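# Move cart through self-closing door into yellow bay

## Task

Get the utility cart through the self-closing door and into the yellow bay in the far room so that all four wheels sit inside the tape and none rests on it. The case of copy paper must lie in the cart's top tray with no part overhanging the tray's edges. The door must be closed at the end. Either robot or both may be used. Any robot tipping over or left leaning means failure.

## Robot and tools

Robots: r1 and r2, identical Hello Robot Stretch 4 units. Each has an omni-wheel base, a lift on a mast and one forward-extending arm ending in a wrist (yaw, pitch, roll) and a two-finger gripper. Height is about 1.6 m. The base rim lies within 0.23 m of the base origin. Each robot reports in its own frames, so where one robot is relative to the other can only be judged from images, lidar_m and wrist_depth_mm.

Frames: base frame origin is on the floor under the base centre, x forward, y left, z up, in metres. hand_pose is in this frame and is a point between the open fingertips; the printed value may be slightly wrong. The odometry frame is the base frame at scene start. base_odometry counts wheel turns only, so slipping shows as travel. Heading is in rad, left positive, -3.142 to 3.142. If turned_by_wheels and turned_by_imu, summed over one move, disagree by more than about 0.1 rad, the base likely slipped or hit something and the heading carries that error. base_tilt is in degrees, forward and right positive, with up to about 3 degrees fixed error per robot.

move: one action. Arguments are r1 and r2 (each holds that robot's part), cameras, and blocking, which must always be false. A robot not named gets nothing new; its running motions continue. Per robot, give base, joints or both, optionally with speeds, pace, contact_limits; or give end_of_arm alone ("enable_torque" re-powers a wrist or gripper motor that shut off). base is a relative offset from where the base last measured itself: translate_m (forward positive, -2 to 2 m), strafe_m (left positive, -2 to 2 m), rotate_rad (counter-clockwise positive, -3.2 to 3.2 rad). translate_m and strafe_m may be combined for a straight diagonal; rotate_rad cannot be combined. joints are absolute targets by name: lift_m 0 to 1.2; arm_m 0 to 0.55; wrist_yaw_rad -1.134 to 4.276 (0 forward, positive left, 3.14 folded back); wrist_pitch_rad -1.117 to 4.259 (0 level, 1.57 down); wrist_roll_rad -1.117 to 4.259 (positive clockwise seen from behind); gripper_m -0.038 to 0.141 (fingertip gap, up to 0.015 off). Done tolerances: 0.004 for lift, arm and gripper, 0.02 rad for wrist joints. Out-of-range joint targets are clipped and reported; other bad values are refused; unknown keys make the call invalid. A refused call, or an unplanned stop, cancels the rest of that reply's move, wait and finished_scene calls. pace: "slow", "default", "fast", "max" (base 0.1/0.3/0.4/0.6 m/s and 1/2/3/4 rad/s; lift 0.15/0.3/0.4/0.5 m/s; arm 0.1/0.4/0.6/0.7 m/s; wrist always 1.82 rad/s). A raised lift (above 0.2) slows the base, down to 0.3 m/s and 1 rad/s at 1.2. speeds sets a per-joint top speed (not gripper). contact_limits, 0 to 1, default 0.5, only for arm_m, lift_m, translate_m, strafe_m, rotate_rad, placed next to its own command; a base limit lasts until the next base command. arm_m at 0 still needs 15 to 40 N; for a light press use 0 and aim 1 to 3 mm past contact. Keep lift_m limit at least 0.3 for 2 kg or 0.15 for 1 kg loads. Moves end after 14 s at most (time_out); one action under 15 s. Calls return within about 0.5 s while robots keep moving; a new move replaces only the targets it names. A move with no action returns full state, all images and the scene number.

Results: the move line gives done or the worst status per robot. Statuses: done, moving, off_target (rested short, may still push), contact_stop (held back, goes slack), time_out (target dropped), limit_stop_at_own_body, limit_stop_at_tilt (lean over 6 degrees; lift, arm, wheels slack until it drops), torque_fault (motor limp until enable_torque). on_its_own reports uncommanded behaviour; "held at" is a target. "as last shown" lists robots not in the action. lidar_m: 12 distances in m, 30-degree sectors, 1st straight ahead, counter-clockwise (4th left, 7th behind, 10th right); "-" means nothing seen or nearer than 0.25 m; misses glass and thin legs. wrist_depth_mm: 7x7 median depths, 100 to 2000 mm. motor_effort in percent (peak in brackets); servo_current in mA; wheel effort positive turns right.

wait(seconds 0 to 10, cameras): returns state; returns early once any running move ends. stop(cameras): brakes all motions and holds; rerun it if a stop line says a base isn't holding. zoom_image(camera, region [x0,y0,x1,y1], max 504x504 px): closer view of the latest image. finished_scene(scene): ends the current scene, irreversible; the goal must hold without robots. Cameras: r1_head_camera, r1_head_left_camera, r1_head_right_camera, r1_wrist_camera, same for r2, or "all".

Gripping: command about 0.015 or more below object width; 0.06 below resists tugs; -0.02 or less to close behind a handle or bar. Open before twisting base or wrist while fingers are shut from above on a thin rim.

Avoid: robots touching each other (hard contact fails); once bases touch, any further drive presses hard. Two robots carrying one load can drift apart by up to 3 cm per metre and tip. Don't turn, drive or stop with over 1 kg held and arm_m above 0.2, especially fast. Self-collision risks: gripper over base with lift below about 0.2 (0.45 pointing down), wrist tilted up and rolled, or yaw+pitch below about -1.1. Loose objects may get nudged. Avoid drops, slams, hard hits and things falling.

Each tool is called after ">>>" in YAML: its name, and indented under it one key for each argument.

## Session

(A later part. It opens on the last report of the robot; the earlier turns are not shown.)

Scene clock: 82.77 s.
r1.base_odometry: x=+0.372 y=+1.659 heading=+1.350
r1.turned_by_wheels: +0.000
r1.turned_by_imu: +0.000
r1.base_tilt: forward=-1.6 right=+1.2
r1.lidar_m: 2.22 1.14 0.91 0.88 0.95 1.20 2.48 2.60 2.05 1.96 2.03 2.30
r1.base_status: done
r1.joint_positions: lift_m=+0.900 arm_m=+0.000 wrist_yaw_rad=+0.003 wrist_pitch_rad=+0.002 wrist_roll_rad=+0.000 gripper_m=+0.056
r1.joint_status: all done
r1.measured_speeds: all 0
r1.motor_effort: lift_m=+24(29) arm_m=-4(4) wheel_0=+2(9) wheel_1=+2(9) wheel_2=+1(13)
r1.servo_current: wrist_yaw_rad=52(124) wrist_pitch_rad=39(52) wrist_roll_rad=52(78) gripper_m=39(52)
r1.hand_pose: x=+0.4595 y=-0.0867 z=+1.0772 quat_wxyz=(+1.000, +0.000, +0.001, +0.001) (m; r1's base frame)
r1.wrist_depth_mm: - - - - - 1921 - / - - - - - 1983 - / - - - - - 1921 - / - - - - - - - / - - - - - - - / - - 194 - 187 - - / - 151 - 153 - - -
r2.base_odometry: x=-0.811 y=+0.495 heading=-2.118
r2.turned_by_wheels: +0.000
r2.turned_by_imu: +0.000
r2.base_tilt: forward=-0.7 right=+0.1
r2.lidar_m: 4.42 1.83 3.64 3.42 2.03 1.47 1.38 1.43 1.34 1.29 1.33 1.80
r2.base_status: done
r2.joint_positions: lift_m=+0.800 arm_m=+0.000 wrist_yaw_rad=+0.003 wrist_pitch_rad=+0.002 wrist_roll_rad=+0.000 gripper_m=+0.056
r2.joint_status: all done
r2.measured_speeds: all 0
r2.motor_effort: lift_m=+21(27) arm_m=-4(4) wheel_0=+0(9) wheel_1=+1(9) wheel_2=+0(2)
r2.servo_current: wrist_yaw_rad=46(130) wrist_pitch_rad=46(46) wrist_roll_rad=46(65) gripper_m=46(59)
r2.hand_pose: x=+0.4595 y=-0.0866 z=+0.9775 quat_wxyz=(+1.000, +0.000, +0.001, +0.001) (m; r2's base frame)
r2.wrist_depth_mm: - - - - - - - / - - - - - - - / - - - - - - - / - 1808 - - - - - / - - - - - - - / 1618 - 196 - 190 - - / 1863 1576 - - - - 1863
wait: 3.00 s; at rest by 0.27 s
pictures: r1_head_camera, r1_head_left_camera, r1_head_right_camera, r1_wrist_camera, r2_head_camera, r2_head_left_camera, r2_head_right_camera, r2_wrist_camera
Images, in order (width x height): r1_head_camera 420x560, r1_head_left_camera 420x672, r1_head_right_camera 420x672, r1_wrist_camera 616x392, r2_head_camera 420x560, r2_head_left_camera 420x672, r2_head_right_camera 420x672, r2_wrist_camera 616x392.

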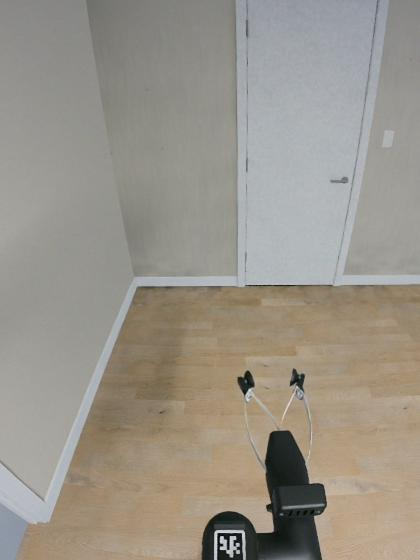

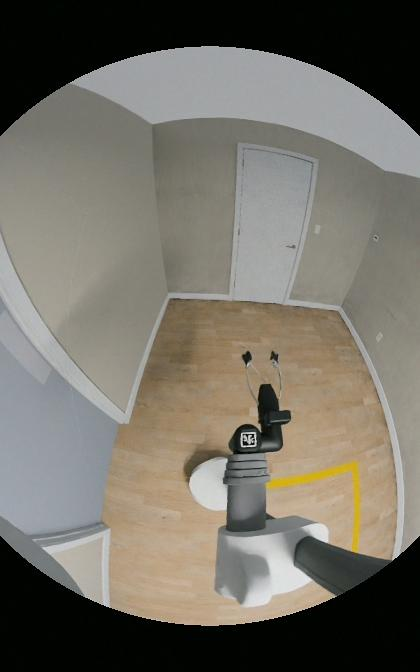

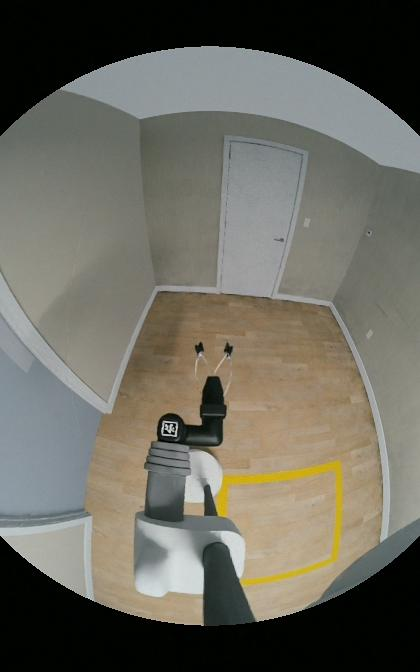

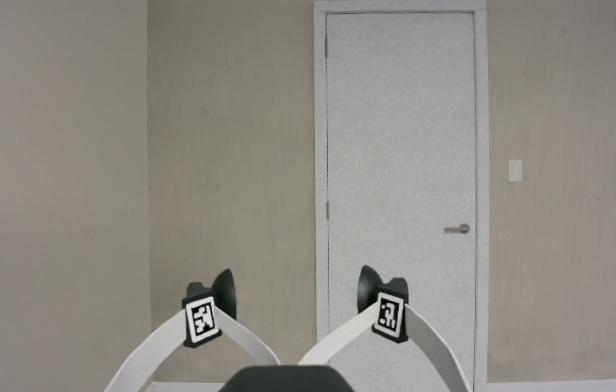

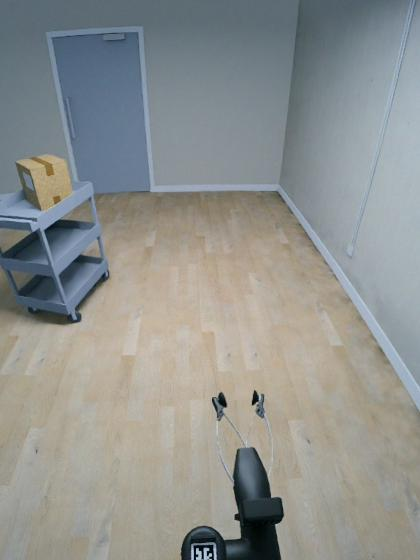

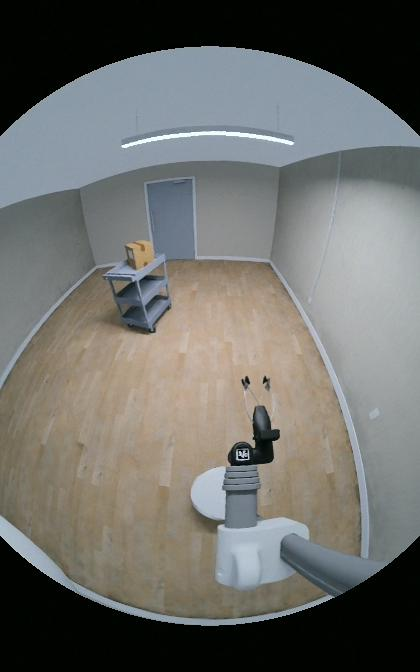

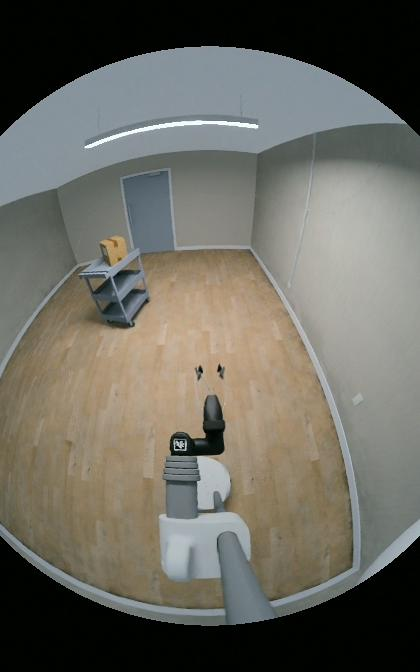

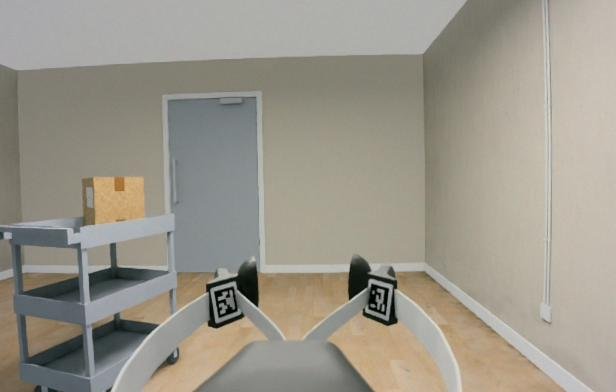

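>>> move:
  blocking: false
  r1: {"base":{"rotate_rad":1.57},"joints":{"gripper_m":-0.01},"pace":"fast"}
  r2: {"base":{"translate_m":1.95},"pace":"fast"}

>>> wait:
  seconds: 3

>>> wait:
  seconds: 5
  cameras: ["all"]

Scene clock: 87.70 s.
move: r1 moving; r2 moving
r1.base_odometry: x=+0.372 y=+1.659 heading=+1.589
r1.turned_by_wheels: +0.239
r1.turned_by_imu: +0.240
r1.base_tilt: forward=-1.6 right=+1.3
r1.lidar_m: 1.66 0.94 0.87 0.89 0.99 1.70 2.46 2.30 1.97 1.98 2.29 2.22
r1.base_status: rotate_rad moving
r1.joint_positions: lift_m=+0.900 arm_m=+0.000 wrist_yaw_rad=+0.002 wrist_pitch_rad=+0.002 wrist_roll_rad=+0.000 gripper_m=+0.037
r1.joint_status: gripper_m moving
r1.measured_speeds: translate_m=-0.001 strafe_m=+0.001 rotate_rad=+0.929 lift_m=+0.000 arm_m=+0.000 wrist_yaw_rad=+0.000 wrist_pitch_rad=+0.000 wrist_roll_rad=+0.000
r1.motor_effort: lift_m=+24(24) arm_m=-4(4) wheel_0=-7(9) wheel_1=-7(9) wheel_2=-7(7)
r1.servo_current: wrist_yaw_rad=52(65) wrist_pitch_rad=46(52) wrist_roll_rad=46(59) gripper_m=117(117)
r1.hand_pose: x=+0.4595 y=-0.0867 z=+1.0772 quat_wxyz=(+1.000, +0.000, +0.001, +0.001) (m; r1's base frame)
r1.wrist_depth_mm: - - - - 1921 - 1808 / - - - - 1983 - 1756 / - - - - 1983 - 1808 / - - - - 1921 - 1756 / - - - - 1983 - 1756 / - - 191 - 186 - 1756 / - 143 - - 1983 - 1863
r2.base_odometry: x=-0.834 y=+0.457 heading=-2.118
r2.turned_by_wheels: +0.000
r2.turned_by_imu: +0.000
r2.base_tilt: forward=-0.7 right=+0.0
r2.lidar_m: 4.36 1.84 3.62 3.42 2.09 1.52 1.45 1.50 1.35 1.28 1.34 1.80
r2.base_status: translate_m moving
r2.joint_positions: lift_m=+0.800 arm_m=+0.000 wrist_yaw_rad=+0.003 wrist_pitch_rad=+0.002 wrist_roll_rad=+0.000 gripper_m=+0.056
r2.joint_status: not commanded
r2.measured_speeds: translate_m=+0.170 strafe_m=+0.000 rotate_rad=-0.006 lift_m=+0.000 arm_m=+0.000 wrist_yaw_rad=+0.000 wrist_pitch_rad=+0.000 wrist_roll_rad=+0.000
r2.motor_effort: lift_m=+21(21) arm_m=-4(4) wheel_0=+8(10) wheel_1=+9(9) wheel_2=-15(15)
r2.servo_current: wrist_yaw_rad=52(52) wrist_pitch_rad=46(46) wrist_roll_rad=46(65) gripper_m=52(52)
r2.hand_pose: x=+0.4595 y=-0.0866 z=+0.9775 quat_wxyz=(+1.000, +0.000, +0.001, +0.001) (m; r2's base frame)
r2.wrist_depth_mm: - - - - - - - / - - - - - - - / - - - - - - - / - - - - - - - / - - - - - - - / - - 196 - 190 - - / 1756 1576 - - - - 1863
pictures: none

Scene clock: 89.30 s.
earlier move: r1 done; r2 moving
r1.base_odometry: x=+0.373 y=+1.659 heading=+2.920
r1.turned_by_wheels: +1.330
r1.turned_by_imu: +1.338
r1.base_tilt: forward=-1.6 right=+1.3
r1.lidar_m: 0.89 0.94 1.19 2.46 2.58 2.03 1.95 2.07 2.32 2.26 1.15 0.89
r1.base_status: done
r1.joint_positions: lift_m=+0.900 arm_m=+0.000 wrist_yaw_rad=+0.002 wrist_pitch_rad=+0.002 wrist_roll_rad=+0.000 gripper_m=-0.009
r1.joint_status: all done
r1.measured_speeds: all 0
r1.motor_effort: lift_m=+24(24) arm_m=-4(4) wheel_0=-2(9) wheel_1=-1(9) wheel_2=-2(8)
r1.servo_current: wrist_yaw_rad=59(65) wrist_pitch_rad=46(52) wrist_roll_rad=39(65) gripper_m=46(117)
r1.hand_pose: x=+0.4595 y=-0.0867 z=+1.0772 quat_wxyz=(+1.000, +0.000, +0.001, +0.001) (m; r1's base frame)
r1.wrist_depth_mm: - - - - - 615 - / - - - - 668 668 - / - - - - 683 676 - / - - - - 676 668 - / - - - - 676 668 - / - - 184 194 180 640 - / - - 163 135 142 585 -
r2.base_odometry: x=-1.130 y=-0.028 heading=-2.118
r2.turned_by_wheels: +0.000
r2.turned_by_imu: +0.001
r2.base_tilt: forward=-0.7 right=+0.1
r2.lidar_m: 3.78 1.37 1.50 3.43 2.94 2.12 2.00 1.84 1.34 1.26 1.32 1.82
r2.base_status: translate_m moving
r2.joint_positions: lift_m=+0.800 arm_m=+0.000 wrist_yaw_rad=+0.003 wrist_pitch_rad=+0.002 wrist_roll_rad=+0.000 gripper_m=+0.056
r2.joint_status: not commanded
r2.measured_speeds: translate_m=+0.399 strafe_m=+0.000 rotate_rad=+0.001 lift_m=+0.000 arm_m=+0.000 wrist_yaw_rad=+0.000 wrist_pitch_rad=+0.000 wrist_roll_rad=+0.000
r2.motor_effort: lift_m=+21(21) arm_m=-4(4) wheel_0=+7(12) wheel_1=+6(10) wheel_2=-11(16)
r2.servo_current: wrist_yaw_rad=46(59) wrist_pitch_rad=39(46) wrist_roll_rad=52(65) gripper_m=52(59)
r2.hand_pose: x=+0.4595 y=-0.0867 z=+0.9775 quat_wxyz=(+1.000, +0.000, +0.001, +0.001) (m; r2's base frame)
r2.wrist_depth_mm: - - - - - - - / - - - - - - - / - - - - - - - / 1255 - - - - - - / - - - - - - - / - - 196 - 190 - - / 1281 1983 - - - - 1808
wait: 1.60 of 3 s (r1 has come to rest)
pictures: none

Scene clock: 93.50 s.
earlier move: r2 done
r1.base_odometry: x=+0.373 y=+1.659 heading=+2.920
r1.turned_by_wheels: +0.000
r1.turned_by_imu: +0.000
r1.base_tilt: forward=-1.6 right=+1.3
r1.lidar_m: 0.88 0.93 1.18 2.47 2.57 2.04 1.96 2.08 2.31 2.24 1.15 0.88
r1.base_status: done
r1.joint_positions: lift_m=+0.900 arm_m=+0.000 wrist_yaw_rad=+0.002 wrist_pitch_rad=+0.002 wrist_roll_rad=+0.000 gripper_m=-0.009
r1.joint_status: all done
r1.measured_speeds: all 0
r1.motor_effort: lift_m=+24(24) arm_m=-4(4) wheel_0=-1(9) wheel_1=-2(9) wheel_2=-2(8)
r1.servo_current: wrist_yaw_rad=52(65) wrist_pitch_rad=46(52) wrist_roll_rad=39(72) gripper_m=46(117)
r1.hand_pose: x=+0.4595 y=-0.0867 z=+1.0772 quat_wxyz=(+1.000, +0.000, +0.001, +0.001) (m; r1's base frame)
r1.wrist_depth_mm: - - - - - 615 - / - - - - 676 668 - / - - - - 676 668 - / - - - - 668 676 - / - - - - 676 668 - / - - 185 194 180 647 - / - - 163 135 142 591 -
r2.base_odometry: x=-1.826 y=-1.171 heading=-2.118
r2.turned_by_wheels: +0.000
r2.turned_by_imu: +0.002
r2.base_tilt: forward=-0.7 right=+0.0
r2.lidar_m: 2.47 2.58 0.78 0.78 0.90 3.50 3.41 1.82 1.33 1.26 1.32 1.80
r2.base_status: done
r2.joint_positions: lift_m=+0.800 arm_m=+0.000 wrist_yaw_rad=+0.003 wrist_pitch_rad=+0.002 wrist_roll_rad=+0.000 gripper_m=+0.056
r2.joint_status: not commanded
r2.measured_speeds: all 0
r2.motor_effort: lift_m=+21(21) arm_m=-4(4) wheel_0=+2(12) wheel_1=+2(10) wheel_2=-1(16)
r2.servo_current: wrist_yaw_rad=39(65) wrist_pitch_rad=39(46) wrist_roll_rad=52(65) gripper_m=52(59)
r2.hand_pose: x=+0.4595 y=-0.0867 z=+0.9775 quat_wxyz=(+1.000, +0.000, +0.001, +0.001) (m; r2's base frame)
r2.wrist_depth_mm: - - - - - - - / - - - - - - - / - - - - - - - / - - - - - - - / - - - - - - - / - - 196 - 191 - - / - - - - - - 1863
wait: 4.20 of 5 s (r2 has come to rest)
pictures: r1_head_camera, r1_head_left_camera, r1_head_right_camera, r1_wrist_camera, r2_head_camera, r2_head_left_camera, r2_head_right_camera, r2_wrist_camera
Images, in order (width x height): r1_head_camera 420x560, r1_head_left_camera 420x672, r1_head_right_camera 420x672, r1_wrist_camera 616x392, r2_head_camera 420x560, r2_head_left_camera 420x672, r2_head_right_camera 420x672, r2_wrist_camera 616x392.

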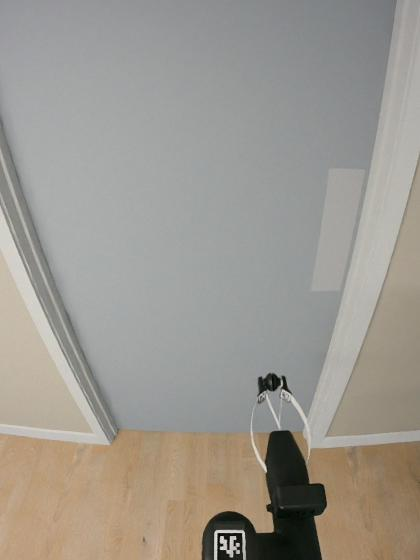

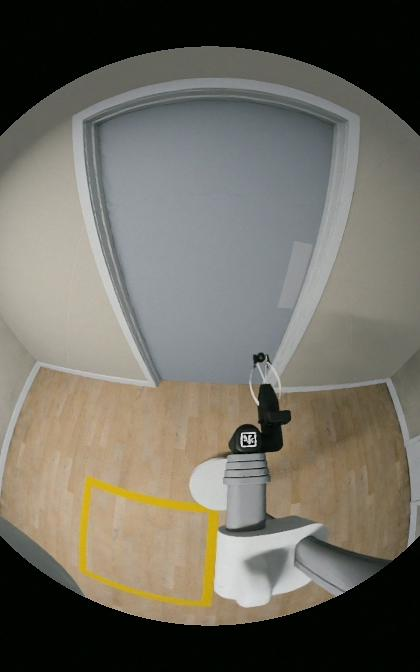

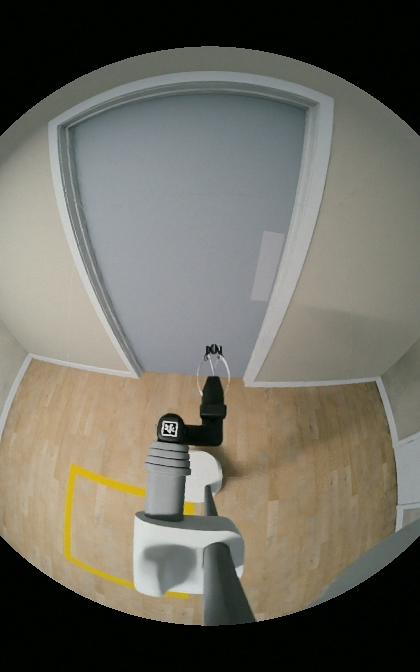

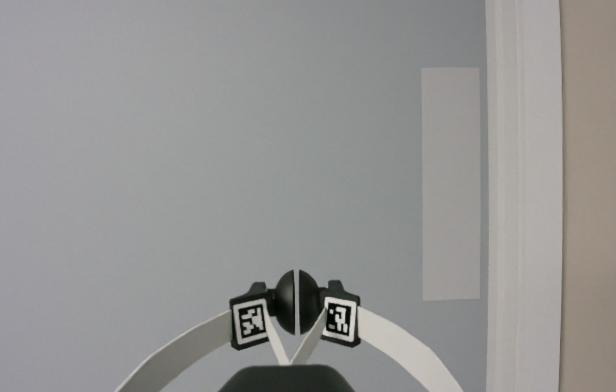

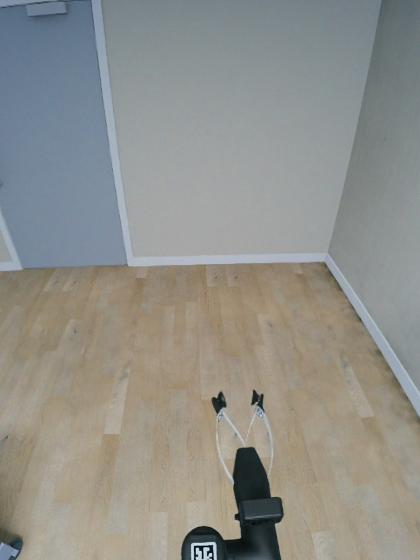

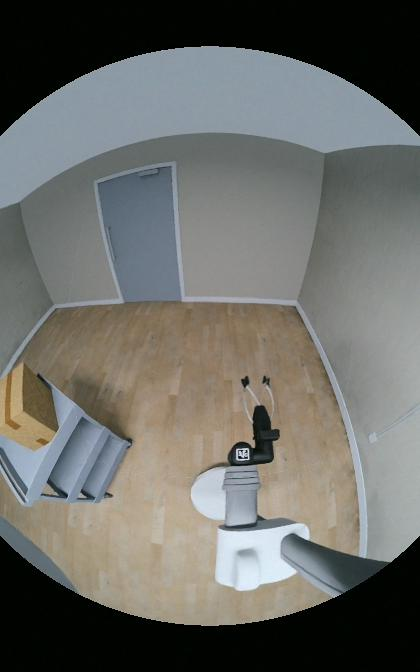

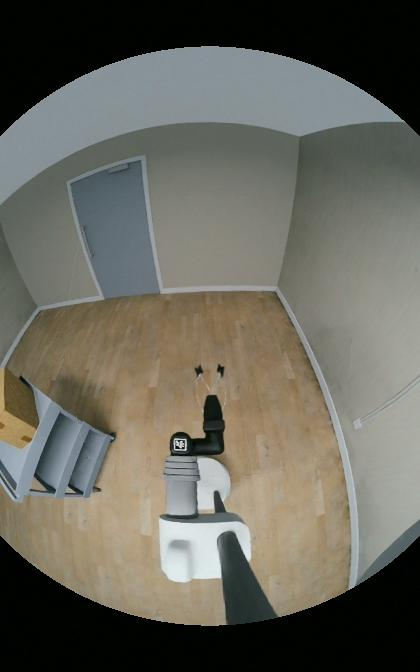

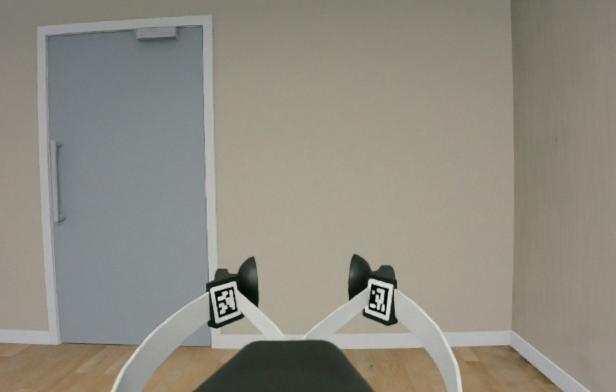

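>>> move:
  blocking: false
  r1: {"joints":{"arm_m":0.38},"pace":"default"}
  r2: {"joints":{"gripper_m":0.13}}

>>> wait:
  seconds: 1.3

>>> move:
  blocking: false
  r1: {"base":{"translate_m":0.55,"strafe_m":0.18},"contact_limits":{"translate_m":0.7,"strafe_m":0.7}}

>>> wait:
  seconds: 4
  cameras: ["all"]

Scene clock: 119.93 s.
move: r1 moving; r2 moving
r1.base_odometry: x=+0.373 y=+1.659 heading=+2.920
r1.turned_by_wheels: +0.000
r1.turned_by_imu: +0.000
r1.base_tilt: forward=-1.6 right=+1.3
r1.lidar_m: 0.88 0.94 1.18 2.46 2.56 2.05 1.95 2.07 2.32 2.26 1.17 0.88
r1.base_status: not commanded
r1.joint_positions: lift_m=+0.900 arm_m=+0.051 wrist_yaw_rad=+0.002 wrist_pitch_rad=+0.002 wrist_roll_rad=+0.000 gripper_m=-0.009
r1.joint_status: arm_m moving
r1.measured_speeds: translate_m=+0.000 strafe_m=+0.000 rotate_rad=+0.000 lift_m=+0.000 arm_m=+0.195 wrist_yaw_rad=+0.000 wrist_pitch_rad=+0.000 wrist_roll_rad=+0.000
r1.motor_effort: lift_m=+24(24) arm_m=+7(8) wheel_0=-1(2) wheel_1=-2(2) wheel_2=-2(2)
r1.servo_current: wrist_yaw_rad=33(59) wrist_pitch_rad=39(46) wrist_roll_rad=52(65) gripper_m=46(52)
r1.hand_pose: x=+0.5101 y=-0.0867 z=+1.0772 quat_wxyz=(+1.000, +0.000, +0.001, +0.001) (m; r1's base frame)
r1.wrist_depth_mm: - - - - - 603 - / - - - - 634 621 - / - - - - 640 627 - / - - - - 647 634 - / - - - - 640 634 - / - - 184 194 180 634 - / - - 162 135 142 574 -
r2.base_odometry: x=-1.826 y=-1.171 heading=-2.118
r2.turned_by_wheels: +0.000
r2.turned_by_imu: +0.000
r2.base_tilt: forward=-0.7 right=+0.1
r2.lidar_m: 2.47 2.55 0.80 0.78 0.93 3.51 3.40 1.82 1.31 1.25 1.33 1.79
r2.base_status: not commanded
r2.joint_positions: lift_m=+0.800 arm_m=+0.000 wrist_yaw_rad=+0.003 wrist_pitch_rad=+0.002 wrist_roll_rad=+0.000 gripper_m=+0.075
r2.joint_status: gripper_m moving
r2.measured_speeds: all 0
r2.motor_effort: lift_m=+20(21) arm_m=-4(4) wheel_0=+2(2) wheel_1=+2(3) wheel_2=-1(2)
r2.servo_current: wrist_yaw_rad=39(52) wrist_pitch_rad=39(52) wrist_roll_rad=33(59) gripper_m=85(104)
r2.hand_pose: x=+0.4595 y=-0.0867 z=+0.9775 quat_wxyz=(+1.000, +0.000, +0.001, +0.001) (m; r2's base frame)
r2.wrist_depth_mm: - - - - - - - / - - - - - - - / - - - - - - - / - - - - - - - / - - - - - - - / - - 191 - 191 - - / - - - - - - 1808
pictures: none

Scene clock: 121.13 s.
earlier move: r1 moving; r2 done
r1.base_odometry: x=+0.373 y=+1.659 heading=+2.920
r1.turned_by_wheels: +0.000
r1.turned_by_imu: +0.000
r1.base_tilt: forward=-1.6 right=+1.3
r1.lidar_m: 0.88 0.94 1.18 2.45 2.57 2.05 1.96 2.08 2.33 2.25 1.16 0.89
r1.base_status: not commanded
r1.joint_positions: lift_m=+0.900 arm_m=+0.368 wrist_yaw_rad=+0.002 wrist_pitch_rad=+0.002 wrist_roll_rad=+0.000 gripper_m=-0.009
r1.joint_status: arm_m moving
r1.measured_speeds: translate_m=+0.000 strafe_m=+0.000 rotate_rad=+0.000 lift_m=+0.000 arm_m=+0.105 wrist_yaw_rad=+0.000 wrist_pitch_rad=+0.000 wrist_roll_rad=+0.000
r1.motor_effort: lift_m=+24(24) arm_m=+3(8) wheel_0=-1(2) wheel_1=-1(2) wheel_2=-2(2)
r1.servo_current: wrist_yaw_rad=46(72) wrist_pitch_rad=46(46) wrist_roll_rad=39(65) gripper_m=46(52)
r1.hand_pose: x=+0.8272 y=-0.0867 z=+1.0772 quat_wxyz=(+1.000, +0.000, +0.001, +0.001) (m; r1's base frame)
r1.wrist_depth_mm: 320 314 314 312 312 310 306 / 320 319 317 312 314 310 309 / 319 317 315 315 312 312 307 / 320 320 317 315 314 314 312 / 320 322 317 317 314 314 310 / 320 319 317 195 315 315 312 / 324 322 185 186 170 312 314
r2.base_odometry: x=-1.826 y=-1.171 heading=-2.118
r2.turned_by_wheels: +0.000
r2.turned_by_imu: +0.000
r2.base_tilt: forward=-0.7 right=+0.1
r2.lidar_m: 2.47 2.57 0.78 0.76 0.94 3.50 3.39 1.82 1.32 1.26 1.30 1.83
r2.base_status: not commanded
r2.joint_positions: lift_m=+0.800 arm_m=+0.000 wrist_yaw_rad=+0.003 wrist_pitch_rad=+0.002 wrist_roll_rad=+0.000 gripper_m=+0.130
r2.joint_status: all done
r2.measured_speeds: all 0
r2.motor_effort: lift_m=+21(21) arm_m=-4(4) wheel_0=+2(2) wheel_1=+2(3) wheel_2=-1(2)
r2.servo_current: wrist_yaw_rad=46(59) wrist_pitch_rad=39(52) wrist_roll_rad=65(65) gripper_m=52(117)
r2.hand_pose: x=+0.4595 y=-0.0867 z=+0.9775 quat_wxyz=(+1.000, +0.000, +0.001, +0.001) (m; r2's base frame)
r2.wrist_depth_mm: - - - - - - - / - - - - - - - / - - - - - - - / - - - - - - - / - - - - - - - / - - 218 - 220 - - / - - - - - - 1808
wait: 1.20 of 1.3 s (r2 has come to rest)
pictures: none

r1: "contact_limits": translate_m and strafe_m are given together and make one move, which takes one limit: state it under one of them only

not run: a call was refused earlier in this reply.

>>> move:
  blocking: false
  r1: {"base":{"translate_m":0.6,"strafe_m":0.18},"contact_limits":{"translate_m":0.7}}

>>> wait:
  seconds: 4
  cameras: ["r1_head_camera","r1_head_left_camera","r1_wrist_camera","r2_head_left_camera"]

Scene clock: 125.17 s.
earlier move: r1 done
move: r1 moving
r1.base_odometry: x=+0.340 y=+1.656 heading=+2.920
r1.turned_by_wheels: +0.000
r1.turned_by_imu: +0.000
r1.base_tilt: forward=-1.6 right=+1.2
r1.lidar_m: 0.86 0.91 1.15 2.46 2.59 2.07 1.99 2.08 2.33 2.26 1.12 0.87
r1.base_status: translate_m moving; strafe_m moving
r1.joint_positions: lift_m=+0.900 arm_m=+0.380 wrist_yaw_rad=+0.002 wrist_pitch_rad=+0.002 wrist_roll_rad=+0.000 gripper_m=-0.009
r1.joint_status: all done
r1.measured_speeds: translate_m=+0.120 strafe_m=+0.036 rotate_rad=+0.005 lift_m=+0.000 arm_m=+0.000 wrist_yaw_rad=+0.000 wrist_pitch_rad=+0.000 wrist_roll_rad=+0.000
r1.motor_effort: lift_m=+24(24) arm_m=+5(5) wheel_0=+3(5) wheel_1=+4(9) wheel_2=-9(9)
r1.servo_current: wrist_yaw_rad=72(72) wrist_pitch_rad=46(46) wrist_roll_rad=52(65) gripper_m=52(52)
r1.contact_limits: translate_m 0.7
r1.hand_pose: x=+0.8394 y=-0.0867 z=+1.0772 quat_wxyz=(+1.000, +0.000, +0.001, +0.001) (m; r1's base frame)
r1.wrist_depth_mm: 273 272 271 271 273 271 270 / 272 273 273 272 271 271 271 / 274 272 272 273 272 272 272 / 274 274 274 273 274 273 272 / 276 276 276 274 276 273 274 / 277 277 274 195 276 274 274 / 277 276 276 186 152 274 276
r2.base_odometry: x=-1.826 y=-1.171 heading=-2.118
r2.turned_by_wheels: +0.000
r2.turned_by_imu: +0.000
r2.base_tilt: forward=-0.7 right=+0.1
r2.lidar_m: 2.46 2.59 0.78 0.76 0.93 3.50 3.41 1.82 1.30 1.26 1.33 1.80
r2.base_status: not commanded
r2.joint_positions: lift_m=+0.800 arm_m=+0.000 wrist_yaw_rad=+0.003 wrist_pitch_rad=+0.002 wrist_roll_rad=+0.000 gripper_m=+0.130
r2.joint_status: not commanded
r2.measured_speeds: all 0
r2.motor_effort: lift_m=+21(21) arm_m=-4(4) wheel_0=+2(2) wheel_1=+2(2) wheel_2=-1(2)
r2.servo_current: wrist_yaw_rad=39(52) wrist_pitch_rad=46(46) wrist_roll_rad=52(65) gripper_m=46(59)
r2.hand_pose: x=+0.4595 y=-0.0867 z=+0.9775 quat_wxyz=(+1.000, +0.000, +0.001, +0.001) (m; r2's base frame)
r2.wrist_depth_mm: - - - - - - - / - - - - - - - / - - - - - - - / - - - - - - - / - - - - - - - / - - 218 - 219 - - / - - - - - - 1808
pictures: none

Scene clock: 129.17 s.
earlier move: r1 contact_stop
r1.base_odometry: x=+0.250 y=+1.590 heading=+2.812
r1.turned_by_wheels: -0.108
r1.turned_by_imu: -0.078
r1.base_tilt: forward=-1.6 right=+1.2
r1.lidar_m: 0.79 0.82 0.98 2.32 2.42 2.19 2.05 2.13 2.53 2.33 1.13 0.86
r1.base_status: translate_m contact_stop; strafe_m contact_stop
r1.joint_positions: lift_m=+0.900 arm_m=+0.380 wrist_yaw_rad=-0.001 wrist_pitch_rad=+0.001 wrist_roll_rad=+0.000 gripper_m=-0.010
r1.joint_status: all done
r1.measured_speeds: translate_m=-0.026 strafe_m=+0.014 rotate_rad=-0.005 lift_m=+0.000 arm_m=+0.000 wrist_yaw_rad=+0.000 wrist_pitch_rad=+0.000 wrist_roll_rad=+0.000
r1.on_its_own: the wheels are slack since a contact_stop
r1.motor_effort: lift_m=+21(24) arm_m=+4(14) wheel_0=-1(8) wheel_1=+0(9) wheel_2=+0(34)
r1.servo_current: wrist_yaw_rad=46(130) wrist_pitch_rad=46(143) wrist_roll_rad=46(72) gripper_m=46(59)
r1.contact_limits: translate_m 0.7
r1.hand_pose: x=+0.8392 y=-0.0876 z=+1.0777 quat_wxyz=(+1.000, +0.000, +0.001, +0.000) (m; r1's base frame)
r1.wrist_depth_mm: 213 220 224 231 236 245 250 / 213 220 224 231 236 245 251 / 215 220 226 233 238 246 252 / 215 220 227 234 239 246 252 / 216 220 227 234 239 247 254 / 216 221 193 203 241 247 253 / 217 220 226 181 154 249 254
r2.base_odometry: x=-1.826 y=-1.171 heading=-2.118
r2.turned_by_wheels: +0.000
r2.turned_by_imu: +0.001
r2.base_tilt: forward=-0.7 right=+0.1
r2.lidar_m: 2.45 2.56 0.77 0.78 0.93 3.49 3.41 1.81 1.31 1.23 1.31 1.80
r2.base_status: not commanded
r2.joint_positions: lift_m=+0.800 arm_m=+0.000 wrist_yaw_rad=+0.003 wrist_pitch_rad=+0.002 wrist_roll_rad=+0.000 gripper_m=+0.130
r2.joint_status: not commanded
r2.measured_speeds: all 0
r2.motor_effort: lift_m=+20(21) arm_m=-4(4) wheel_0=+2(3) wheel_1=+2(3) wheel_2=-1(2)
r2.servo_current: wrist_yaw_rad=46(65) wrist_pitch_rad=33(46) wrist_roll_rad=52(65) gripper_m=52(59)
r2.hand_pose: x=+0.4595 y=-0.0867 z=+0.9775 quat_wxyz=(+1.000, +0.000, +0.001, +0.001) (m; r2's base frame)
r2.wrist_depth_mm: - - - - - - - / - - - - - - - / - - - - - - - / - - - - - - - / - - - - - - - / - - 218 - 219 - - / - - - - - - 1808
wait: 4.00 s; no rest
pictures: r1_head_camera, r1_head_left_camera, r1_wrist_camera, r2_head_left_camera
Images, in order (width x height): r1_head_camera 420x560, r1_head_left_camera 420x672, r1_wrist_camera 616x392, r2_head_left_camera 420x672.

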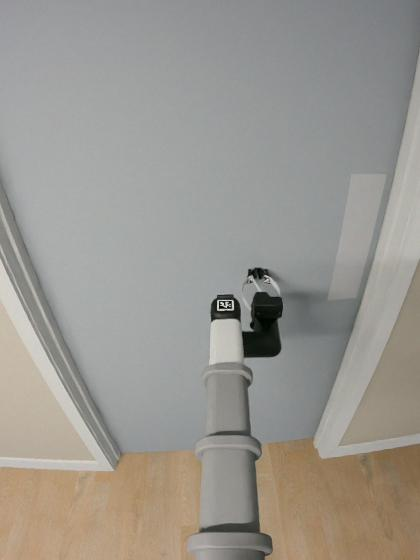

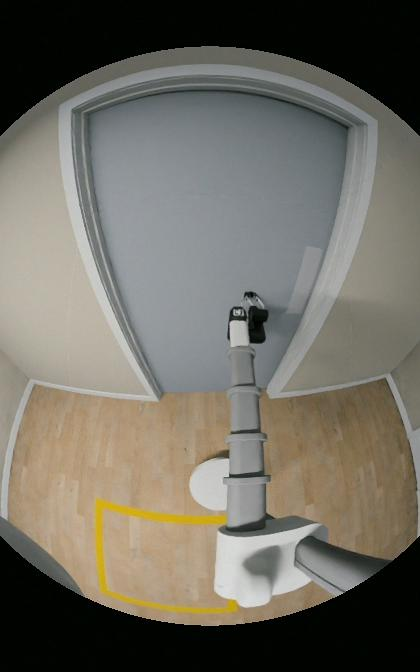

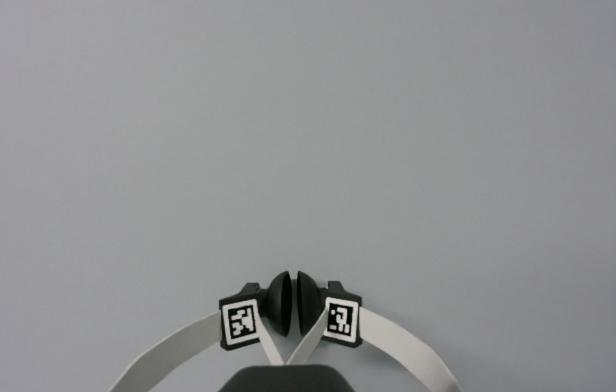

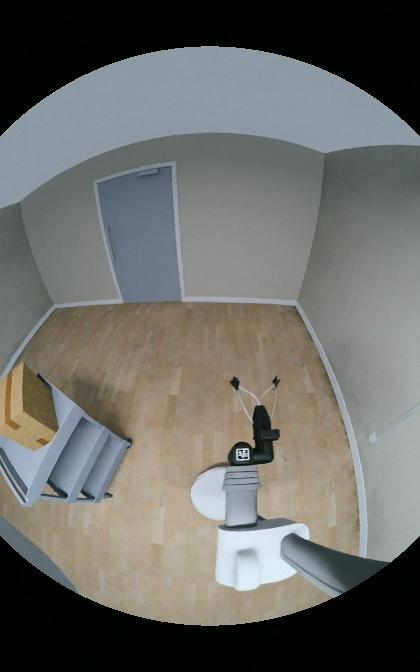

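>>> move:
  blocking: false
  r1: {"base":{"translate_m":-0.1,"strafe_m":-0.15}}

>>> wait:
  seconds: 2

>>> move:
  blocking: false
  r1: {"base":{"rotate_rad":0.09}}

>>> wait:
  seconds: 1.5

>>> move:
  blocking: false
  r1: {"base":{"translate_m":0.45},"contact_limits":{"translate_m":1.0}}

>>> wait:
  seconds: 4
  cameras: ["r1_head_camera","r1_head_left_camera","r1_wrist_camera","r2_head_left_camera"]

Scene clock: 137.17 s.
earlier move: r1 contact_stop
move: r1 moving
r1.base_odometry: x=+0.289 y=+1.600 heading=+2.805
r1.turned_by_wheels: -0.006
r1.turned_by_imu: -0.007
r1.base_tilt: forward=-1.5 right=+1.2
r1.lidar_m: 0.82 0.86 1.01 2.36 2.43 2.15 2.03 2.10 2.49 2.35 1.18 0.89
r1.base_status: earlier translate_m contact_stop (by the wheels' count: +0.086 of +0.600); earlier strafe_m contact_stop (by the wheels' count: +0.091 of +0.180); translate_m moving; strafe_m moving
r1.joint_positions: lift_m=+0.900 arm_m=+0.380 wrist_yaw_rad=-0.001 wrist_pitch_rad=+0.001 wrist_roll_rad=+0.000 gripper_m=-0.010
r1.joint_status: not commanded
r1.measured_speeds: translate_m=-0.068 strafe_m=-0.101 rotate_rad=+0.004 lift_m=+0.000 arm_m=+0.000 wrist_yaw_rad=+0.000 wrist_pitch_rad=+0.000 wrist_roll_rad=+0.000
r1.motor_effort: lift_m=+20(21) arm_m=+4(4) wheel_0=+5(7) wheel_1=-9(10) wheel_2=+6(6)
r1.servo_current: wrist_yaw_rad=46(65) wrist_pitch_rad=46(46) wrist_roll_rad=39(59) gripper_m=46(46)
r1.hand_pose: x=+0.8392 y=-0.0876 z=+1.0777 quat_wxyz=(+1.000, +0.000, +0.001, +0.000) (m; r1's base frame)
r1.wrist_depth_mm: 236 240 243 247 250 253 256 / 236 240 244 247 251 255 258 / 237 241 245 248 251 256 256 / 238 240 243 248 252 256 259 / 238 242 245 248 252 256 259 / 238 241 244 195 253 256 260 / 239 243 245 185 171 258 260
r2: as last shown
r2.base_tilt: forward=-0.6 right=+0.0
r2.lidar_m: 2.45 2.56 0.75 0.77 0.92 3.50 3.38 1.82 1.32 1.26 1.32 1.77
r2.motor_effort: lift_m=+20(21) arm_m=-4(4) wheel_0=+2(2) wheel_1=+2(3) wheel_2=-1(1)
r2.servo_current: wrist_yaw_rad=46(52) wrist_pitch_rad=33(46) wrist_roll_rad=46(59) gripper_m=52(52)
r2.wrist_depth_mm: - - - - - - - / - - - - - - - / - - - - - - - / - - - - - - - / - - - - - - - / - - 218 - 220 - - / - - - - - - 1808
pictures: none

Scene clock: 138.67 s.
earlier move: r1 done
r1.base_odometry: x=+0.408 y=+1.689 heading=+2.805
r1.turned_by_wheels: +0.000
r1.turned_by_imu: -0.001
r1.base_tilt: forward=-1.6 right=+1.3
r1.lidar_m: 0.91 0.94 1.14 2.49 2.57 2.06 1.93 2.02 2.38 2.19 1.31 0.91
r1.base_status: done
r1.joint_positions: lift_m=+0.900 arm_m=+0.380 wrist_yaw_rad=-0.001 wrist_pitch_rad=+0.001 wrist_roll_rad=+0.000 gripper_m=-0.010
r1.joint_status: not commanded
r1.measured_speeds: all 0
r1.motor_effort: lift_m=+20(21) arm_m=+4(4) wheel_0=+2(7) wheel_1=+0(10) wheel_2=+2(7)
r1.servo_current: wrist_yaw_rad=52(65) wrist_pitch_rad=33(52) wrist_roll_rad=59(65) gripper_m=39(52)
r1.hand_pose: x=+0.8392 y=-0.0876 z=+1.0777 quat_wxyz=(+1.000, +0.000, +0.001, +0.000) (m; r1's base frame)
r1.wrist_depth_mm: 320 327 334 340 345 351 322 / 322 327 336 342 349 357 324 / 322 329 336 342 347 357 324 / 324 330 336 343 351 355 315 / 325 329 336 343 349 355 329 / 322 332 336 194 351 357 329 / 325 327 181 180 170 359 330
r2.base_odometry: x=-1.826 y=-1.171 heading=-2.118
r2.turned_by_wheels: +0.000
r2.turned_by_imu: +0.000
r2.base_tilt: forward=-0.7 right=+0.1
r2.lidar_m: 2.47 2.58 0.77 0.78 0.92 3.49 3.39 1.82 1.31 1.25 1.30 1.77
r2.base_status: not commanded
r2.joint_positions: lift_m=+0.800 arm_m=+0.000 wrist_yaw_rad=+0.003 wrist_pitch_rad=+0.002 wrist_roll_rad=+0.000 gripper_m=+0.130
r2.joint_status: not commanded
r2.measured_speeds: all 0
r2.motor_effort: lift_m=+21(21) arm_m=-4(4) wheel_0=+2(2) wheel_1=+2(3) wheel_2=-1(2)
r2.servo_current: wrist_yaw_rad=46(52) wrist_pitch_rad=46(46) wrist_roll_rad=52(65) gripper_m=52(59)
r2.hand_pose: x=+0.4595 y=-0.0867 z=+0.9775 quat_wxyz=(+1.000, +0.000, +0.001, +0.001) (m; r2's base frame)
r2.wrist_depth_mm: - - - - - - - / - - - - - - - / - - - - - - - / - - - - - - - / - - - - - - - / - - 218 - 220 - - / - - - - - - 1808
wait: 1.50 of 2 s (r1 has come to rest)
pictures: none

Scene clock: 139.17 s.
move: r1 moving
r1.base_odometry: x=+0.408 y=+1.689 heading=+2.895
r1.turned_by_wheels: +0.090
r1.turned_by_imu: +0.090
r1.base_tilt: forward=-1.6 right=+1.3
r1.lidar_m: 0.92 0.95 1.26 2.47 2.61 2.02 1.91 2.06 2.30 2.20 1.18 0.90
r1.base_status: rotate_rad moving
r1.joint_positions: lift_m=+0.900 arm_m=+0.380 wrist_yaw_rad=-0.001 wrist_pitch_rad=+0.001 wrist_roll_rad=+0.000 gripper_m=-0.010
r1.joint_status: not commanded
r1.measured_speeds: all 0
r1.motor_effort: lift_m=+21(21) arm_m=+4(4) wheel_0=-1(7) wheel_1=+0(6) wheel_2=+0(6)
r1.servo_current: wrist_yaw_rad=59(59) wrist_pitch_rad=33(46) wrist_roll_rad=33(59) gripper_m=46(46)
r1.hand_pose: x=+0.8392 y=-0.0876 z=+1.0777 quat_wxyz=(+1.000, +0.000, +0.001, +0.000) (m; r1's base frame)
r1.wrist_depth_mm: 332 332 329 325 325 324 320 / 334 329 330 327 327 324 322 / 336 332 329 329 327 325 322 / 336 334 332 330 327 325 322 / 336 334 330 329 329 327 322 / 336 334 330 194 329 329 325 / 338 338 184 185 171 327 325
r2: as last shown
r2.lidar_m: 2.46 2.57 0.78 0.77 0.89 3.50 3.39 1.83 1.33 1.25 1.31 1.76
r2.motor_effort: lift_m=+20(21) arm_m=-4(4) wheel_0=+2(2) wheel_1=+2(3) wheel_2=-1(1)
r2.servo_current: wrist_yaw_rad=39(59) wrist_pitch_rad=46(46) wrist_roll_rad=52(52) gripper_m=46(52)
r2.wrist_depth_mm: - - - - - - - / - - - - - - - / - - - - - - - / - - - - - - - / - - - - - - - / - - 218 - 219 - - / - - - - - - 1808
pictures: none

Scene clock: 139.40 s.
earlier move: r1 done
r1.base_odometry: x=+0.408 y=+1.689 heading=+2.895
r1.turned_by_wheels: +0.000
r1.turned_by_imu: +0.000
r1.base_tilt: forward=-1.6 right=+1.3
r1.lidar_m: 0.91 0.97 1.19 2.50 2.60 2.00 1.92 2.05 2.31 2.21 1.19 0.91
r1.base_status: done
r1.joint_positions: lift_m=+0.900 arm_m=+0.380 wrist_yaw_rad=-0.001 wrist_pitch_rad=+0.001 wrist_roll_rad=+0.000 gripper_m=-0.010
r1.joint_status: not commanded
r1.measured_speeds: all 0
r1.motor_effort: lift_m=+21(21) arm_m=+4(4) wheel_0=-1(7) wheel_1=-1(6) wheel_2=+1(6)
r1.servo_current: wrist_yaw_rad=59(59) wrist_pitch_rad=39(46) wrist_roll_rad=59(59) gripper_m=46(46)
r1.hand_pose: x=+0.8392 y=-0.0876 z=+1.0777 quat_wxyz=(+1.000, +0.000, +0.001, +0.000) (m; r1's base frame)
r1.wrist_depth_mm: 332 330 329 329 325 324 320 / 334 332 329 329 327 327 322 / 332 329 330 327 327 327 322 / 334 334 330 327 327 327 325 / 334 332 334 332 329 327 325 / 336 336 332 195 330 329 325 / 336 334 184 186 170 325 325
r2.base_odometry: x=-1.826 y=-1.171 heading=-2.118
r2.turned_by_wheels: +0.000
r2.turned_by_imu: +0.000
r2.base_tilt: forward=-0.6 right=+0.1
r2.lidar_m: 2.45 2.56 0.77 0.77 0.95 3.50 3.39 1.82 1.32 1.25 1.31 1.78
r2.base_status: not commanded
r2.joint_positions: lift_m=+0.800 arm_m=+0.000 wrist_yaw_rad=+0.003 wrist_pitch_rad=+0.002 wrist_roll_rad=+0.000 gripper_m=+0.130
r2.joint_status: not commanded
r2.measured_speeds: all 0
r2.motor_effort: lift_m=+21(21) arm_m=-4(4) wheel_0=+2(2) wheel_1=+2(3) wheel_2=-1(2)
r2.servo_current: wrist_yaw_rad=39(59) wrist_pitch_rad=39(46) wrist_roll_rad=33(52) gripper_m=52(52)
r2.hand_pose: x=+0.4595 y=-0.0867 z=+0.9775 quat_wxyz=(+1.000, +0.000, +0.001, +0.001) (m; r2's base frame)
r2.wrist_depth_mm: - - - - - - - / - - - - - - - / - - - - - - - / - - - - - - - / - - - - - - - / - - 218 - 219 - - / - - - - - - 1756
wait: 0.23 of 1.5 s (r1 has come to rest)
pictures: none

Scene clock: 139.90 s.
move: r1 moving
r1.base_odometry: x=+0.377 y=+1.697 heading=+2.896
r1.turned_by_wheels: +0.000
r1.turned_by_imu: +0.000
r1.base_tilt: forward=-1.6 right=+1.3
r1.lidar_m: 0.89 0.95 1.19 2.49 2.62 2.03 1.95 2.09 2.30 2.22 1.17 0.90
r1.base_status: translate_m moving
r1.joint_positions: lift_m=+0.900 arm_m=+0.380 wrist_yaw_rad=-0.001 wrist_pitch_rad=+0.001 wrist_roll_rad=+0.000 gripper_m=-0.010
r1.joint_status: not commanded
r1.measured_speeds: translate_m=+0.121 strafe_m=+0.002 rotate_rad=+0.000 lift_m=+0.000 arm_m=+0.000 wrist_yaw_rad=+0.000 wrist_pitch_rad=+0.000 wrist_roll_rad=+0.000
r1.motor_effort: lift_m=+20(21) arm_m=+4(4) wheel_0=+6(7) wheel_1=+5(7) wheel_2=-9(9)
r1.servo_current: wrist_yaw_rad=46(59) wrist_pitch_rad=39(46) wrist_roll_rad=52(65) gripper_m=46(46)
r1.contact_limits: translate_m 1
r1.hand_pose: x=+0.8392 y=-0.0876 z=+1.0777 quat_wxyz=(+1.000, +0.000, +0.001, +0.000) (m; r1's base frame)
r1.wrist_depth_mm: 306 306 303 303 300 298 297 / 309 306 303 303 301 300 298 / 307 306 304 301 301 301 298 / 309 306 304 304 303 301 298 / 309 307 306 304 304 304 300 / 310 307 307 194 304 304 301 / 310 307 185 185 170 304 303
r2: as last shown
r2.base_tilt: forward=-0.7 right=+0.1
r2.lidar_m: 2.47 2.55 0.75 0.77 0.93 3.48 3.41 1.80 1.30 1.24 1.33 1.80
r2.motor_effort: lift_m=+20(21) arm_m=-4(4) wheel_0=+2(2) wheel_1=+2(2) wheel_2=-1(2)
r2.servo_current: wrist_yaw_rad=46(59) wrist_pitch_rad=33(46) wrist_roll_rad=39(59) gripper_m=52(59)
r2.wrist_depth_mm: - - - - - - - / - - - - - - - / - - - - - - - / - - - - - - - / - - - - - - - / - - 218 - 220 - - / - - - - - - 1808
pictures: none

Scene clock: 142.57 s.
earlier move: r1 limit_stop_at_tilt
r1.base_odometry: x=+0.181 y=+1.744 heading=+2.809
r1.turned_by_wheels: -0.087
r1.turned_by_imu: -0.064
r1.base_tilt: forward=-1.6 right=+1.3
r1.lidar_m: 0.77 0.77 0.87 2.12 2.55 2.25 2.15 2.22 2.39 2.24 0.93 0.73
r1.base_status: translate_m limit_stop_at_tilt (by the wheels' count: +0.233 of +0.450)
r1.joint_positions: lift_m=+0.896 arm_m=+0.377 wrist_yaw_rad=-0.003 wrist_pitch_rad=+0.002 wrist_roll_rad=+0.000 gripper_m=-0.010
r1.joint_status: not commanded
r1.measured_speeds: all 0
r1.on_its_own: the wheels are slack since a limit_stop_at_tilt; lift_m is slack since a limit_stop_at_tilt; arm_m is slack since a limit_stop_at_tilt
r1.motor_effort: lift_m=+19(21) arm_m=+3(16) wheel_0=+0(9) wheel_1=+0(11) wheel_2=+0(33)
r1.servo_current: wrist_yaw_rad=46(143) wrist_pitch_rad=33(169) wrist_roll_rad=59(72) gripper_m=39(52)
r1.contact_limits: translate_m 1
r1.hand_pose: x=+0.8356 y=-0.0882 z=+1.0739 quat_wxyz=(+1.000, +0.000, +0.001, -0.001) (m; r1's base frame)
r1.wrist_depth_mm: 202 214 224 236 250 264 279 / 203 213 224 236 249 265 278 / 204 213 225 237 250 266 279 / 204 213 225 237 252 266 278 / 205 214 224 238 252 267 281 / 204 214 220 195 251 265 277 / 206 211 223 180 161 268 283
r2.base_odometry: x=-1.826 y=-1.171 heading=-2.118
r2.turned_by_wheels: +0.000
r2.turned_by_imu: +0.000
r2.base_tilt: forward=-0.6 right=+0.1
r2.lidar_m: 2.47 2.57 0.73 0.76 0.91 3.49 3.40 1.82 1.31 1.24 1.30 1.78
r2.base_status: not commanded
r2.joint_positions: lift_m=+0.800 arm_m=+0.000 wrist_yaw_rad=+0.003 wrist_pitch_rad=+0.002 wrist_roll_rad=+0.000 gripper_m=+0.130
r2.joint_status: not commanded
r2.measured_speeds: all 0
r2.motor_effort: lift_m=+20(21) arm_m=-4(4) wheel_0=+2(3) wheel_1=+2(3) wheel_2=-1(2)
r2.servo_current: wrist_yaw_rad=65(65) wrist_pitch_rad=46(46) wrist_roll_rad=52(59) gripper_m=52(59)
r2.hand_pose: x=+0.4595 y=-0.0867 z=+0.9775 quat_wxyz=(+1.000, +0.000, +0.001, +0.001) (m; r2's base frame)
r2.wrist_depth_mm: - - - - - - - / - - - - - - - / - - - - - - - / - - - - - - - / - - - - - - - / - - 217 - 219 - - / - - - - - - 1808
wait: 2.67 of 4 s (r1 has come to rest)
pictures: r1_head_camera, r1_head_left_camera, r1_wrist_camera, r2_head_left_camera
Images, in order (width x height): r1_head_camera 420x560, r1_head_left_camera 420x672, r1_wrist_camera 616x392, r2_head_left_camera 420x672.

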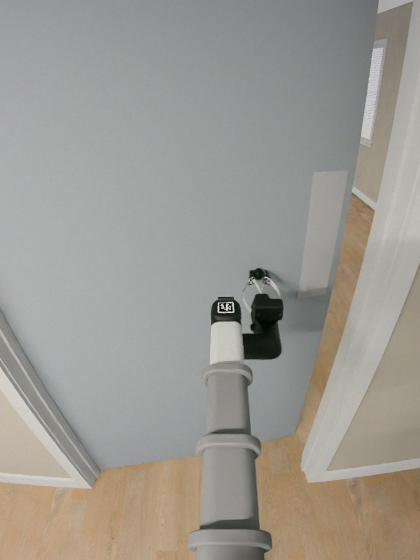

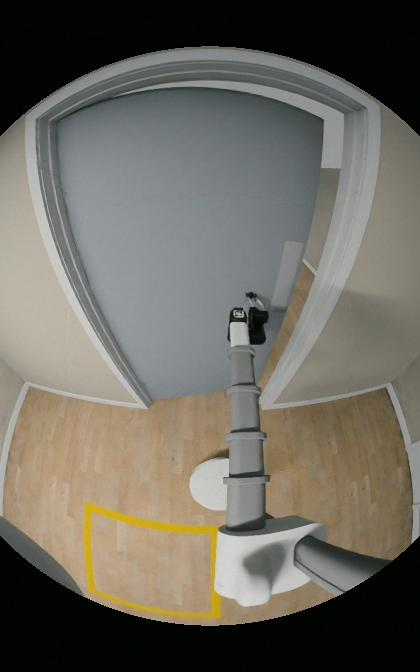

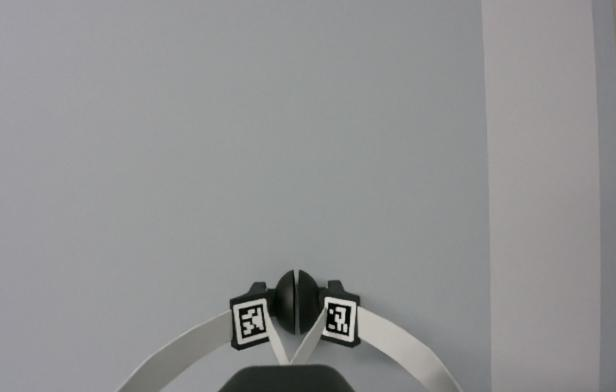

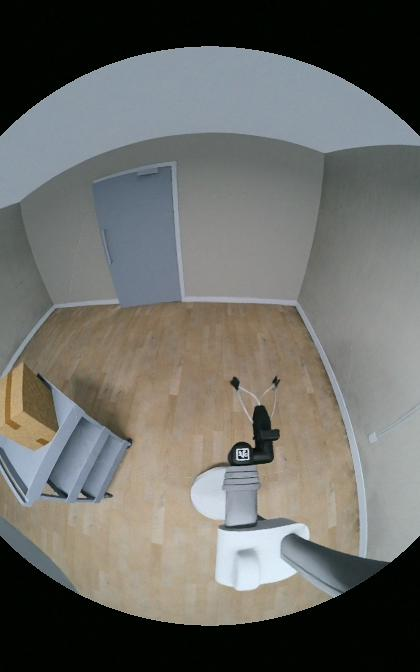

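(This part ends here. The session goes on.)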